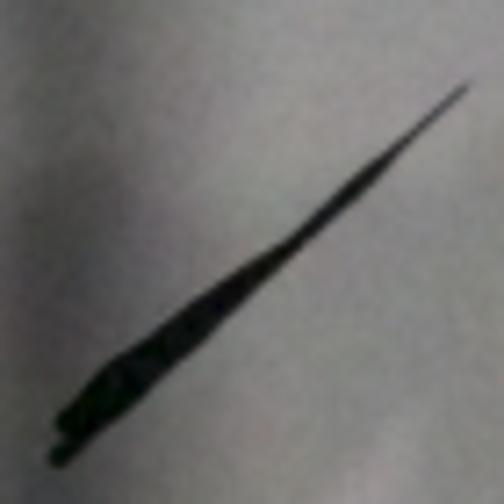

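Scaled by 7.200.

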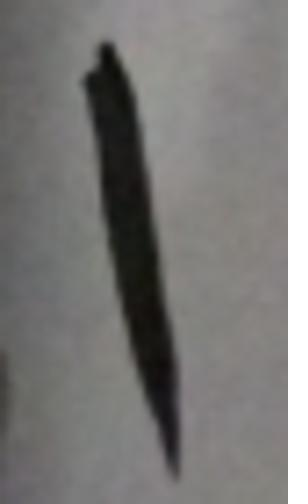

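Call:
move(
  target=[
    [0,0,0,0,0,0,0.754,0,0.576,0.696,0.754,0,0.576,0.696,0.754,0,0.576,0.696,0.714,0.678,0.226,0.168,0.4,-0.6,0.0985,-0.04117,-0.00833,0,0,0,0.205,0,-0.664,0.841,0.205,0,-0.664,0.841,0.754,0,0.576,0.696,-0.686,0.678,-0.258,0.168,0.6,-0.9],
    [0,0,0,0,0,0,0.754,0,0.576,0.696,0.754,0,0.576,0.696,0.754,0,0.576,0.696,0.714,0.678,0.226,0.168,0.4,-0.6,0.0985,-0.04117,-0.0445,0,0,0,0.205,0,-0.664,0.841,0.205,0,-0.664,0.841,0.754,0,0.576,0.696,-0.686,0.678,-0.258,0.168,0.6,-0.9],
    [0,0,0,0,0,0,0.754,0,0.576,0.696,0.754,0,0.576,0.696,0.754,0,0.576,0.696,0.714,0.678,0.226,0.168,0.4,-0.6,0.10567,-0.04917,-0.04767,0,0,0,0.205,0,-0.664,0.841,0.205,0,-0.664,0.841,0.754,0,0.576,0.696,-0.686,0.678,-0.258,0.168,0.6,-0.9],
    [0,0,0,0,0,0,0.754,0,0.576,0.696,0.754,0,0.576,0.696,0.754,0,0.576,0.696,0.714,0.678,0.226,0.168,0.4,-0.6,0.11067,-0.05467,-0.04333,0,0,0,0.205,0,-0.664,0.841,0.205,0,-0.664,0.841,0.754,0,0.576,0.696,-0.686,0.678,-0.258,0.168,0.6,-0.9],
    [0,0,0,0,0,0,0.754,0,0.576,0.696,0.754,0,0.576,0.696,0.754,0,0.576,0.696,0.714,0.678,0.226,0.168,0.4,-0.6,0.11,-0.05,-0.00833,0,0,0,0.205,0,-0.664,0.841,0.205,0,-0.664,0.841,0.754,0,0.576,0.696,-0.686,0.678,-0.258,0.168,0.6,-0.9],
    [0,0,0,0,0,0,0.754,0,0.576,0.696,0.754,0,0.576,0.696,0.754,0,0.576,0.696,0.714,0.678,0.226,0.168,0.4,-0.6,0,0,0,0,0,0,0.205,0,-0.664,0.841,0.205,0,-0.664,0.841,0.754,0,0.576,0.696,-0.686,0.678,-0.258,0.168,0.6,-0.9],
  ],
  speed=[0.25,0.1,0.04,0.04,0.1,0.25],
  blend=[0.003,0.001,0.001,0.001,0.005,0],
  cameras=[],
)

Call:
move(
  target=[
    [0,0,0,0,0,0,0.754,0,0.576,0.696,0.754,0,0.576,0.696,0.754,0,0.576,0.696,0.714,0.678,0.226,0.168,0.4,-0.6,-0.04733,0.15233,-0.00833,0,0,0,0.205,0,-0.664,0.841,0.205,0,-0.664,0.841,0.754,0,0.576,0.696,-0.686,0.678,-0.258,0.168,0.6,-0.9],
    [0,0,0,0,0,0,0.754,0,0.576,0.696,0.754,0,0.576,0.696,0.754,0,0.576,0.696,0.714,0.678,0.226,0.168,0.4,-0.6,-0.04733,0.15233,-0.0445,0,0,0,0.205,0,-0.664,0.841,0.205,0,-0.664,0.841,0.754,0,0.576,0.696,-0.686,0.678,-0.258,0.168,0.6,-0.9],
    [0,0,0,0,0,0,0.754,0,0.576,0.696,0.754,0,0.576,0.696,0.754,0,0.576,0.696,0.714,0.678,0.226,0.168,0.4,-0.6,-0.04367,0.14033,-0.04767,0,0,0,0.205,0,-0.664,0.841,0.205,0,-0.664,0.841,0.754,0,0.576,0.696,-0.686,0.678,-0.258,0.168,0.6,-0.9],
    [0,0,0,0,0,0,0.754,0,0.576,0.696,0.754,0,0.576,0.696,0.754,0,0.576,0.696,0.714,0.678,0.226,0.168,0.4,-0.6,-0.038,0.1205,-0.04783,0,0,0,0.205,0,-0.664,0.841,0.205,0,-0.664,0.841,0.754,0,0.576,0.696,-0.686,0.678,-0.258,0.168,0.6,-0.9],
    [0,0,0,0,0,0,0.754,0,0.576,0.696,0.754,0,0.576,0.696,0.754,0,0.576,0.696,0.714,0.678,0.226,0.168,0.4,-0.6,-0.03367,0.1045,-0.04783,0,0,0,0.205,0,-0.664,0.841,0.205,0,-0.664,0.841,0.754,0,0.576,0.696,-0.686,0.678,-0.258,0.168,0.6,-0.9],
    [0,0,0,0,0,0,0.754,0,0.576,0.696,0.754,0,0.576,0.696,0.754,0,0.576,0.696,0.714,0.678,0.226,0.168,0.4,-0.6,-0.02975,0.09017,-0.04783,0,0,0,0.205,0,-0.664,0.841,0.205,0,-0.664,0.841,0.754,0,0.576,0.696,-0.686,0.678,-0.258,0.168,0.6,-0.9],
    [0,0,0,0,0,0,0.754,0,0.576,0.696,0.754,0,0.576,0.696,0.754,0,0.576,0.696,0.714,0.678,0.226,0.168,0.4,-0.6,-0.0255,0.07267,-0.04783,0,0,0,0.205,0,-0.664,0.841,0.205,0,-0.664,0.841,0.754,0,0.576,0.696,-0.686,0.678,-0.258,0.168,0.6,-0.9],
    [0,0,0,0,0,0,0.754,0,0.576,0.696,0.754,0,0.576,0.696,0.754,0,0.576,0.696,0.714,0.678,0.226,0.168,0.4,-0.6,-0.022,0.05667,-0.04783,0,0,0,0.205,0,-0.664,0.841,0.205,0,-0.664,0.841,0.754,0,0.576,0.696,-0.686,0.678,-0.258,0.168,0.6,-0.9],
    [0,0,0,0,0,0,0.754,0,0.576,0.696,0.754,0,0.576,0.696,0.754,0,0.576,0.696,0.714,0.678,0.226,0.168,0.4,-0.6,-0.01867,0.04058,-0.04783,0,0,0,0.205,0,-0.664,0.841,0.205,0,-0.664,0.841,0.754,0,0.576,0.696,-0.686,0.678,-0.258,0.168,0.6,-0.9],
    [0,0,0,0,0,0,0.754,0,0.576,0.696,0.754,0,0.576,0.696,0.754,0,0.576,0.696,0.714,0.678,0.226,0.168,0.4,-0.6,-0.017,0.02667,-0.0475,0,0,0,0.205,0,-0.664,0.841,0.205,0,-0.664,0.841,0.754,0,0.576,0.696,-0.686,0.678,-0.258,0.168,0.6,-0.9],
    [0,0,0,0,0,0,0.754,0,0.576,0.696,0.754,0,0.576,0.696,0.754,0,0.576,0.696,0.714,0.678,0.226,0.168,0.4,-0.6,-0.01667,0.01917,-0.04333,0,0,0,0.205,0,-0.664,0.841,0.205,0,-0.664,0.841,0.754,0,0.576,0.696,-0.686,0.678,-0.258,0.168,0.6,-0.9],
    [0,0,0,0,0,0,0.754,0,0.576,0.696,0.754,0,0.576,0.696,0.754,0,0.576,0.696,0.714,0.678,0.226,0.168,0.4,-0.6,-0.01667,0.01,-0.00833,0,0,0,0.205,0,-0.664,0.841,0.205,0,-0.664,0.841,0.754,0,0.576,0.696,-0.686,0.678,-0.258,0.168,0.6,-0.9],
    [0,0,0,0,0,0,0.754,0,0.576,0.696,0.754,0,0.576,0.696,0.754,0,0.576,0.696,0.714,0.678,0.226,0.168,0.4,-0.6,-0.18683,-0.11,0.00833,0,0,0,0.205,0,-0.664,0.841,0.205,0,-0.664,0.841,0.754,0,0.576,0.696,-0.686,0.678,-0.258,0.168,0.6,-0.9],
  ],
  speed=[0.25,0.1,0.04,0.04,0.04,0.04,0.04,0.04,0.04,0.04,0.04,0.1,0.25],
  blend=[0.003,0.001,0.001,0.003,0.003,0.003,0.003,0.003,0.003,0.001,0.001,0.005,0],
  cameras=["cam_above"],
)

Call:
zoom_image(
  camera="cam_above",
  region=[240, 290, 340, 360],
)

Call:
zoom_image(
  camera="cam_above",
  region=[360, 200, 430, 270],
)

Scene clock: 2814.07 s.
left_arm: end_effector_position=(+0.2719, +0.2722, +0.3001) hand_goal=(+0.754, +0.000, +0.576, +0.696, +0.754, +0.000, +0.576, +0.696, +0.754, +0.000, +0.576, +0.696, +0.714, +0.678, +0.226, +0.168) hand_measured=(+0.754, +0.000, +0.576, +0.696, +0.754, +0.000, +0.576, +0.696, +0.754, +0.000, +0.576, +0.696, +0.714, +0.678, +0.224, +0.168) hand_current_ma=(-3, +0, +3, +0, -3, +0, +3, +0, -3, +0, +3, +0, +1, -3, -14, +0) hand_state=(goal, goal, goal, goal, goal, goal, goal, goal, goal, goal, goal, goal, goal, goal, goal, overload) hand_current_limit=0.40 hand_speed=-0.60 end_effector_quat_wxyz=(+0.010, -0.106, +0.994, +0.033) | right_arm: end_effector_position=(+0.5422, +0.3960, +0.1450) hand_goal=(+0.206, +0.000, -0.664, +0.842, +0.206, +0.000, -0.664, +0.842, +0.754, +0.000, +0.576, +0.696, -0.686, +0.678, -0.258, +0.168) hand_measured=(+0.236, +0.002, -0.650, +0.850, +0.242, +0.002, -0.646, +0.852, +0.754, +0.002, +0.576, +0.696, -0.684, +0.678, -0.146, +0.194) hand_current_ma=(+53, +0, +16, +6, +68, +1, +22, +9, +0, +1, +0, +0, +1, +0, +440, +58) hand_state=(blocked, goal, goal, goal, blocked, goal, goal, goal, goal, goal, goal, goal, goal, goal, blocked, blocked) hand_current_limit=0.60 hand_speed=-0.90 end_effector_quat_wxyz=(-0.299, +0.641, +0.298, +0.641)
Joint positions: left_arm=[4.048 -1.188 -2.052 -1.411 1.603 -0.876] | right_arm=[0.38 -1.216 2.062 -0.846 1.079 -1.57]
Joint torques (N m): left_arm=[5.71 -1.68 29.11 0.5 -1.12 -1.18] | right_arm=[8.74 -35.17 -18.67 -0.48 0.94 1.11]
Wrist force (N): left_arm=[-0.7 -0.9 -0.7] | right_arm=[0.4 0.1 0.4]
Wrist torque (N m): left_arm=[-0.06 0.06 -0.02] | right_arm=[0.06 0.00 0.46]
Wrist force, peak (N): left_arm=[-0.8 -0.9 -1.0] | right_arm=[0.7 2.7 0.9]
Hand target: left_arm +0.2719, +0.2722, +0.3001; +0.010, -0.106, +0.994, +0.033 | right_arm +0.5421, +0.3960, +0.1450; -0.299, +0.641, +0.298, +0.641
Off the commanded pose: left_arm 0.000 m, 0 deg | right_arm 0.000 m, 0 deg.
move: done
No camera images: "cameras" was empty.

Scene clock: 2818.07 s.
left_arm: end_effector_position=(+0.2719, +0.2722, +0.3001) hand_goal=(+0.754, +0.000, +0.576, +0.696, +0.754, +0.000, +0.576, +0.696, +0.754, +0.000, +0.576, +0.696, +0.714, +0.678, +0.226, +0.168) hand_measured=(+0.754, +0.000, +0.576, +0.696, +0.754, +0.000, +0.576, +0.696, +0.754, +0.000, +0.576, +0.696, +0.714, +0.678, +0.224, +0.168) hand_current_ma=(-3, +0, +3, +0, -3, +0, +3, +0, -3, +0, +3, +0, +1, -3, -14, +0) hand_state=(goal, goal, goal, goal, goal, goal, goal, goal, goal, goal, goal, goal, goal, goal, goal, overload) hand_current_limit=0.40 hand_speed=-0.60 end_effector_quat_wxyz=(+0.010, -0.106, +0.994, +0.033) | right_arm: end_effector_position=(+0.4301, +0.3300, +0.1500) hand_goal=(+0.206, +0.000, -0.664, +0.842, +0.206, +0.000, -0.664, +0.842, +0.754, +0.000, +0.576, +0.696, -0.686, +0.678, -0.258, +0.168) hand_measured=(+0.236, +0.002, -0.650, +0.850, +0.242, +0.002, -0.646, +0.852, +0.754, +0.002, +0.576, +0.696, -0.684, +0.678, -0.146, +0.194) hand_current_ma=(+53, +0, +16, +6, +68, +1, +22, +9, +0, +1, +0, +0, +1, +0, +440, +58) hand_state=(blocked, goal, goal, goal, blocked, goal, goal, goal, goal, goal, goal, goal, goal, goal, blocked, blocked) hand_current_limit=0.60 hand_speed=-0.90 end_effector_quat_wxyz=(-0.299, +0.641, +0.298, +0.641)
Joint positions: left_arm=[4.048 -1.188 -2.052 -1.411 1.603 -0.876] | right_arm=[0.308 -1.489 2.415 -0.927 1.008 -1.57]
Joint torques (N m): left_arm=[5.51 -1.54 29.34 0.45 -1.1 -1.17] | right_arm=[1.35 -28.95 -3.44 -3.08 0.47 1.24]
Wrist force (N): left_arm=[-0.6 -0.8 -0.4] | right_arm=[0.4 0.2 0.4]
Wrist torque (N m): left_arm=[-0.06 0.05 0.00] | right_arm=[0.10 0.01 0.44]
Wrist force, peak (N): left_arm=[-0.9 -0.9 -0.7] | right_arm=[1.3 1.0 2.4]
Hand target: left_arm +0.2719, +0.2722, +0.3001; +0.010, -0.106, +0.994, +0.033 | right_arm +0.4300, +0.3300, +0.1500; -0.299, +0.641, +0.298, +0.641
Off the commanded pose: left_arm 0.000 m, 0 deg | right_arm 0.000 m, 0 deg.
move: done
Images, in order (width x height): cam_above 672x504.

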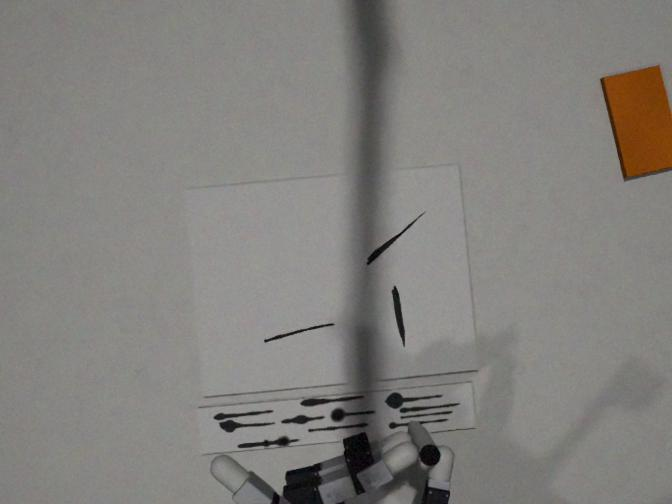

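Scaled by 5.040.

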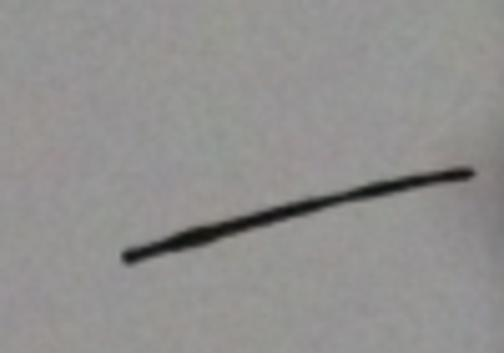

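Scaled by 7.200.

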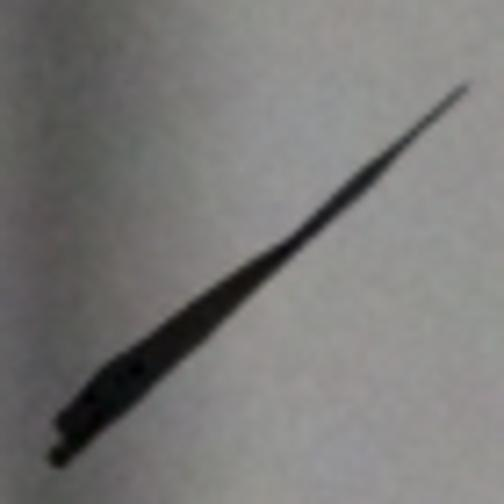

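Call:
move(
  target=[
    [0,0,0,0,0,0,0.754,0,0.576,0.696,0.754,0,0.576,0.696,0.754,0,0.576,0.696,0.714,0.678,0.226,0.168,0.4,-0.6,0.14683,0.25883,-0.01667,0,0,0,0.205,0,-0.664,0.841,0.205,0,-0.664,0.841,0.754,0,0.576,0.696,-0.686,0.678,-0.258,0.168,0.6,-0.9],
    [0,0,0,0,0,0,0.754,0,0.576,0.696,0.754,0,0.576,0.696,0.754,0,0.576,0.696,0.714,0.678,0.226,0.168,0.4,-0.6,0.14683,0.25883,-0.05283,0,0,0,0.205,0,-0.664,0.841,0.205,0,-0.664,0.841,0.754,0,0.576,0.696,-0.686,0.678,-0.258,0.168,0.6,-0.9],
    [0,0,0,0,0,0,0.754,0,0.576,0.696,0.754,0,0.576,0.696,0.754,0,0.576,0.696,0.714,0.678,0.226,0.168,0.4,-0.6,0.14917,0.25,-0.05617,0,0,0,0.205,0,-0.664,0.841,0.205,0,-0.664,0.841,0.754,0,0.576,0.696,-0.686,0.678,-0.258,0.168,0.6,-0.9],
    [0,0,0,0,0,0,0.754,0,0.576,0.696,0.754,0,0.576,0.696,0.754,0,0.576,0.696,0.714,0.678,0.226,0.168,0.4,-0.6,0.152,0.2385,-0.05617,0,0,0,0.205,0,-0.664,0.841,0.205,0,-0.664,0.841,0.754,0,0.576,0.696,-0.686,0.678,-0.258,0.168,0.6,-0.9],
    [0,0,0,0,0,0,0.754,0,0.576,0.696,0.754,0,0.576,0.696,0.754,0,0.576,0.696,0.714,0.678,0.226,0.168,0.4,-0.6,0.153,0.22867,-0.05617,0,0,0,0.205,0,-0.664,0.841,0.205,0,-0.664,0.841,0.754,0,0.576,0.696,-0.686,0.678,-0.258,0.168,0.6,-0.9],
    [0,0,0,0,0,0,0.754,0,0.576,0.696,0.754,0,0.576,0.696,0.754,0,0.576,0.696,0.714,0.678,0.226,0.168,0.4,-0.6,0.15483,0.21233,-0.05567,0,0,0,0.205,0,-0.664,0.841,0.205,0,-0.664,0.841,0.754,0,0.576,0.696,-0.686,0.678,-0.258,0.168,0.6,-0.9],
    [0,0,0,0,0,0,0.754,0,0.576,0.696,0.754,0,0.576,0.696,0.754,0,0.576,0.696,0.714,0.678,0.226,0.168,0.4,-0.6,0.15667,0.20417,-0.05167,0,0,0,0.205,0,-0.664,0.841,0.205,0,-0.664,0.841,0.754,0,0.576,0.696,-0.686,0.678,-0.258,0.168,0.6,-0.9],
    [0,0,0,0,0,0,0.754,0,0.576,0.696,0.754,0,0.576,0.696,0.754,0,0.576,0.696,0.714,0.678,0.226,0.168,0.4,-0.6,0.15783,0.1995,-0.04167,0,0,0,0.205,0,-0.664,0.841,0.205,0,-0.664,0.841,0.754,0,0.576,0.696,-0.686,0.678,-0.258,0.168,0.6,-0.9],
    [0,0,0,0,0,0,0.754,0,0.576,0.696,0.754,0,0.576,0.696,0.754,0,0.576,0.696,0.714,0.678,0.226,0.168,0.4,-0.6,0.15783,0.1995,-0.05283,0,0,0,0.205,0,-0.664,0.841,0.205,0,-0.664,0.841,0.754,0,0.576,0.696,-0.686,0.678,-0.258,0.168,0.6,-0.9],
    [0,0,0,0,0,0,0.754,0,0.576,0.696,0.754,0,0.576,0.696,0.754,0,0.576,0.696,0.714,0.678,0.226,0.168,0.4,-0.6,0.1625,0.17983,-0.05617,0,0,0,0.205,0,-0.664,0.841,0.205,0,-0.664,0.841,0.754,0,0.576,0.696,-0.686,0.678,-0.258,0.168,0.6,-0.9],
    [0,0,0,0,0,0,0.754,0,0.576,0.696,0.754,0,0.576,0.696,0.754,0,0.576,0.696,0.714,0.678,0.226,0.168,0.4,-0.6,0.16867,0.16333,-0.05617,0,0,0,0.205,0,-0.664,0.841,0.205,0,-0.664,0.841,0.754,0,0.576,0.696,-0.686,0.678,-0.258,0.168,0.6,-0.9],
    [0,0,0,0,0,0,0.754,0,0.576,0.696,0.754,0,0.576,0.696,0.754,0,0.576,0.696,0.714,0.678,0.226,0.168,0.4,-0.6,0.17325,0.151,-0.05617,0,0,0,0.205,0,-0.664,0.841,0.205,0,-0.664,0.841,0.754,0,0.576,0.696,-0.686,0.678,-0.258,0.168,0.6,-0.9],
    [0,0,0,0,0,0,0.754,0,0.576,0.696,0.754,0,0.576,0.696,0.754,0,0.576,0.696,0.714,0.678,0.226,0.168,0.4,-0.6,0.17467,0.14033,-0.05617,0,0,0,0.205,0,-0.664,0.841,0.205,0,-0.664,0.841,0.754,0,0.576,0.696,-0.686,0.678,-0.258,0.168,0.6,-0.9],
    [0,0,0,0,0,0,0.754,0,0.576,0.696,0.754,0,0.576,0.696,0.754,0,0.576,0.696,0.714,0.678,0.226,0.168,0.4,-0.6,0.17467,0.13583,-0.05167,0,0,0,0.205,0,-0.664,0.841,0.205,0,-0.664,0.841,0.754,0,0.576,0.696,-0.686,0.678,-0.258,0.168,0.6,-0.9],
    [0,0,0,0,0,0,0.754,0,0.576,0.696,0.754,0,0.576,0.696,0.754,0,0.576,0.696,0.714,0.678,0.226,0.168,0.4,-0.6,0.17467,0.13583,-0.01667,0,0,0,0.205,0,-0.664,0.841,0.205,0,-0.664,0.841,0.754,0,0.576,0.696,-0.686,0.678,-0.258,0.168,0.6,-0.9],
  ],
  speed=[0.25,0.1,0.04,0.04,0.04,0.04,0.04,0.1,0.1,0.04,0.04,0.04,0.04,0.04,0.1],
  blend=[0.003,0.001,0.001,0.003,0.003,0.002,0.001,0.001,0.001,0.002,0.003,0.002,0.001,0.001,0],
  cameras=[],
)

Call:
move(
  target=[
    [0,0,0,0,0,0,0.754,0,0.576,0.696,0.754,0,0.576,0.696,0.754,0,0.576,0.696,0.714,0.678,0.226,0.168,0.4,-0.6,-0.02958,0.1215,0,0,0,0,0.205,0,-0.664,0.841,0.205,0,-0.664,0.841,0.754,0,0.576,0.696,-0.686,0.678,-0.258,0.168,0.6,-0.9],
    [0,0,0,0,0,0,0.754,0,0.576,0.696,0.754,0,0.576,0.696,0.754,0,0.576,0.696,0.714,0.678,0.226,0.168,0.4,-0.6,-0.02958,0.1215,-0.03617,0,0,0,0.205,0,-0.664,0.841,0.205,0,-0.664,0.841,0.754,0,0.576,0.696,-0.686,0.678,-0.258,0.168,0.6,-0.9],
    [0,0,0,0,0,0,0.754,0,0.576,0.696,0.754,0,0.576,0.696,0.754,0,0.576,0.696,0.714,0.678,0.226,0.168,0.4,-0.6,-0.028,0.11333,-0.0395,0,0,0,0.205,0,-0.664,0.841,0.205,0,-0.664,0.841,0.754,0,0.576,0.696,-0.686,0.678,-0.258,0.168,0.6,-0.9],
    [0,0,0,0,0,0,0.754,0,0.576,0.696,0.754,0,0.576,0.696,0.754,0,0.576,0.696,0.714,0.678,0.226,0.168,0.4,-0.6,-0.02567,0.10267,-0.0395,0,0,0,0.205,0,-0.664,0.841,0.205,0,-0.664,0.841,0.754,0,0.576,0.696,-0.686,0.678,-0.258,0.168,0.6,-0.9],
    [0,0,0,0,0,0,0.754,0,0.576,0.696,0.754,0,0.576,0.696,0.754,0,0.576,0.696,0.714,0.678,0.226,0.168,0.4,-0.6,-0.023,0.09083,-0.0395,0,0,0,0.205,0,-0.664,0.841,0.205,0,-0.664,0.841,0.754,0,0.576,0.696,-0.686,0.678,-0.258,0.168,0.6,-0.9],
    [0,0,0,0,0,0,0.754,0,0.576,0.696,0.754,0,0.576,0.696,0.754,0,0.576,0.696,0.714,0.678,0.226,0.168,0.4,-0.6,-0.02133,0.08417,-0.035,0,0,0,0.205,0,-0.664,0.841,0.205,0,-0.664,0.841,0.754,0,0.576,0.696,-0.686,0.678,-0.258,0.168,0.6,-0.9],
    [0,0,0,0,0,0,0.754,0,0.576,0.696,0.754,0,0.576,0.696,0.754,0,0.576,0.696,0.714,0.678,0.226,0.168,0.4,-0.6,-0.008,0.03583,-0.025,0,0,0,0.205,0,-0.664,0.841,0.205,0,-0.664,0.841,0.754,0,0.576,0.696,-0.686,0.678,-0.258,0.168,0.6,-0.9],
    [0,0,0,0,0,0,0.754,0,0.576,0.696,0.754,0,0.576,0.696,0.754,0,0.576,0.696,0.714,0.678,0.226,0.168,0.4,-0.6,-0.008,0.03583,-0.03617,0,0,0,0.205,0,-0.664,0.841,0.205,0,-0.664,0.841,0.754,0,0.576,0.696,-0.686,0.678,-0.258,0.168,0.6,-0.9],
    [0,0,0,0,0,0,0.754,0,0.576,0.696,0.754,0,0.576,0.696,0.754,0,0.576,0.696,0.714,0.678,0.226,0.168,0.4,-0.6,-0.00525,0.01933,-0.0395,0,0,0,0.205,0,-0.664,0.841,0.205,0,-0.664,0.841,0.754,0,0.576,0.696,-0.686,0.678,-0.258,0.168,0.6,-0.9],
    [0,0,0,0,0,0,0.754,0,0.576,0.696,0.754,0,0.576,0.696,0.754,0,0.576,0.696,0.714,0.678,0.226,0.168,0.4,-0.6,-0.003,0.0045,-0.0395,0,0,0,0.205,0,-0.664,0.841,0.205,0,-0.664,0.841,0.754,0,0.576,0.696,-0.686,0.678,-0.258,0.168,0.6,-0.9],
    [0,0,0,0,0,0,0.754,0,0.576,0.696,0.754,0,0.576,0.696,0.754,0,0.576,0.696,0.714,0.678,0.226,0.168,0.4,-0.6,-0.0025,-0.00083,-0.035,0,0,0,0.205,0,-0.664,0.841,0.205,0,-0.664,0.841,0.754,0,0.576,0.696,-0.686,0.678,-0.258,0.168,0.6,-0.9],
    [0,0,0,0,0,0,0.754,0,0.576,0.696,0.754,0,0.576,0.696,0.754,0,0.576,0.696,0.714,0.678,0.226,0.168,0.4,-0.6,-0.0025,-0.00083,0,0,0,0,0.205,0,-0.664,0.841,0.205,0,-0.664,0.841,0.754,0,0.576,0.696,-0.686,0.678,-0.258,0.168,0.6,-0.9],
    [0,0,0,0,0,0,0.754,0,0.576,0.696,0.754,0,0.576,0.696,0.754,0,0.576,0.696,0.714,0.678,0.226,0.168,0.4,-0.6,-0.17467,-0.13583,0.01667,0,0,0,0.205,0,-0.664,0.841,0.205,0,-0.664,0.841,0.754,0,0.576,0.696,-0.686,0.678,-0.258,0.168,0.6,-0.9],
  ],
  speed=[0.25,0.1,0.04,0.04,0.04,0.04,0.1,0.1,0.04,0.04,0.04,0.1,0.25],
  blend=[0.003,0.001,0.001,0.003,0.002,0.001,0.001,0.001,0.003,0.001,0.001,0.005,0],
  cameras=["cam_above"],
)

Call:
zoom_image(
  camera="cam_above",
  region=[250, 300, 345, 360],
)

Scene clock: 2971.53 s.
left_arm: end_effector_position=(+0.2719, +0.2722, +0.3001) hand_goal=(+0.754, +0.000, +0.576, +0.696, +0.754, +0.000, +0.576, +0.696, +0.754, +0.000, +0.576, +0.696, +0.714, +0.678, +0.226, +0.168) hand_measured=(+0.754, +0.000, +0.576, +0.696, +0.754, +0.000, +0.576, +0.696, +0.754, +0.000, +0.576, +0.696, +0.714, +0.678, +0.224, +0.168) hand_current_ma=(-3, +0, +3, +0, -3, +0, +3, +0, -3, +0, +3, +0, +1, -3, -14, +0) hand_state=(goal, goal, goal, goal, goal, goal, goal, goal, goal, goal, goal, goal, goal, goal, goal, overload) hand_current_limit=0.40 hand_speed=-0.60 end_effector_quat_wxyz=(+0.010, -0.106, +0.994, +0.033) | right_arm: end_effector_position=(+0.5349, +0.4115, +0.1401) hand_goal=(+0.206, +0.000, -0.664, +0.842, +0.206, +0.000, -0.664, +0.842, +0.754, +0.000, +0.576, +0.696, -0.686, +0.678, -0.258, +0.168) hand_measured=(+0.236, +0.002, -0.650, +0.850, +0.242, +0.002, -0.646, +0.852, +0.754, +0.002, +0.576, +0.696, -0.684, +0.678, -0.146, +0.194) hand_current_ma=(+53, +0, +16, +6, +68, +1, +22, +9, +0, +1, +0, +0, +1, +0, +440, +58) hand_state=(blocked, goal, goal, goal, blocked, goal, goal, goal, goal, goal, goal, goal, goal, goal, blocked, blocked) hand_current_limit=0.60 hand_speed=-0.90 end_effector_quat_wxyz=(-0.299, +0.641, +0.298, +0.641)
Joint positions: left_arm=[4.048 -1.188 -2.052 -1.411 1.603 -0.876] | right_arm=[0.422 -1.197 2.051 -0.854 1.121 -1.57]
Joint torques (N m): left_arm=[4.96 -1.79 29.4 0.43 -1.27 -1.09] | right_arm=[9.08 -36.93 -4.09 -0.92 1.69 -1.06]
Wrist force (N): left_arm=[-0.6 -0.8 -0.7] | right_arm=[0.1 0.5 0.4]
Wrist torque (N m): left_arm=[-0.04 0.05 -0.02] | right_arm=[0.09 0.03 0.42]
Wrist force, peak (N): left_arm=[-0.9 -0.8 -0.8] | right_arm=[0.4 -0.6 2.3]
Hand target: left_arm +0.2719, +0.2722, +0.3001; +0.010, -0.106, +0.994, +0.033 | right_arm +0.5348, +0.4115, +0.1400; -0.299, +0.641, +0.298, +0.641
Off the commanded pose: left_arm 0.000 m, 0 deg | right_arm 0.000 m, 0 deg.
move: done
No camera images: "cameras" was empty.

Scene clock: 2975.00 s.
left_arm: end_effector_position=(+0.2719, +0.2722, +0.3001) hand_goal=(+0.754, +0.000, +0.576, +0.696, +0.754, +0.000, +0.576, +0.696, +0.754, +0.000, +0.576, +0.696, +0.714, +0.678, +0.226, +0.168) hand_measured=(+0.754, +0.000, +0.576, +0.696, +0.754, +0.000, +0.576, +0.696, +0.754, +0.000, +0.576, +0.696, +0.714, +0.678, +0.224, +0.168) hand_current_ma=(-3, +0, +3, +0, -3, +0, +3, +0, -3, +0, +3, +0, +1, -3, -14, +0) hand_state=(goal, goal, goal, goal, goal, goal, goal, goal, goal, goal, goal, goal, goal, goal, goal, overload) hand_current_limit=0.40 hand_speed=-0.60 end_effector_quat_wxyz=(+0.010, -0.106, +0.994, +0.033) | right_arm: end_effector_position=(+0.4301, +0.3301, +0.1500) hand_goal=(+0.206, +0.000, -0.664, +0.842, +0.206, +0.000, -0.664, +0.842, +0.754, +0.000, +0.576, +0.696, -0.686, +0.678, -0.258, +0.168) hand_measured=(+0.236, +0.002, -0.650, +0.850, +0.242, +0.002, -0.646, +0.852, +0.754, +0.002, +0.576, +0.696, -0.684, +0.678, -0.146, +0.194) hand_current_ma=(+53, +0, +16, +6, +68, +1, +22, +9, +0, +1, +0, +0, +1, +0, +440, +58) hand_state=(blocked, goal, goal, goal, blocked, goal, goal, goal, goal, goal, goal, goal, goal, goal, blocked, blocked) hand_current_limit=0.60 hand_speed=-0.90 end_effector_quat_wxyz=(-0.299, +0.641, +0.298, +0.641)
Joint positions: left_arm=[4.048 -1.188 -2.052 -1.411 1.603 -0.876] | right_arm=[0.308 -1.489 2.415 -0.927 1.008 -1.57]
Joint torques (N m): left_arm=[5.23 -1.84 29.08 0.53 -1.23 -1.23] | right_arm=[-1.33 -30.47 -2.74 -2.91 0.06 1.12]
Wrist force (N): left_arm=[-0.7 -0.8 -0.6] | right_arm=[0.3 0.3 0.7]
Wrist torque (N m): left_arm=[-0.05 0.07 -0.01] | right_arm=[0.08 0.02 0.43]
Wrist force, peak (N): left_arm=[-0.4 -1.1 -1.0] | right_arm=[1.7 0.7 2.4]
Hand target: left_arm +0.2719, +0.2722, +0.3001; +0.010, -0.106, +0.994, +0.033 | right_arm +0.4300, +0.3300, +0.1500; -0.299, +0.641, +0.298, +0.641
Off the commanded pose: left_arm 0.000 m, 0 deg | right_arm 0.000 m, 0 deg.
move: done
Images, in order (width x height): cam_above 672x504.

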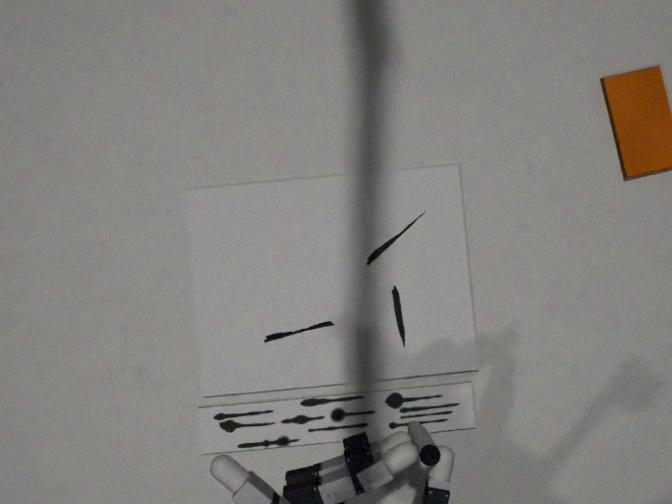

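Scaled by 5.305.

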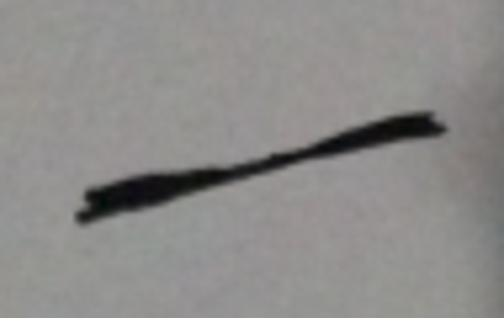

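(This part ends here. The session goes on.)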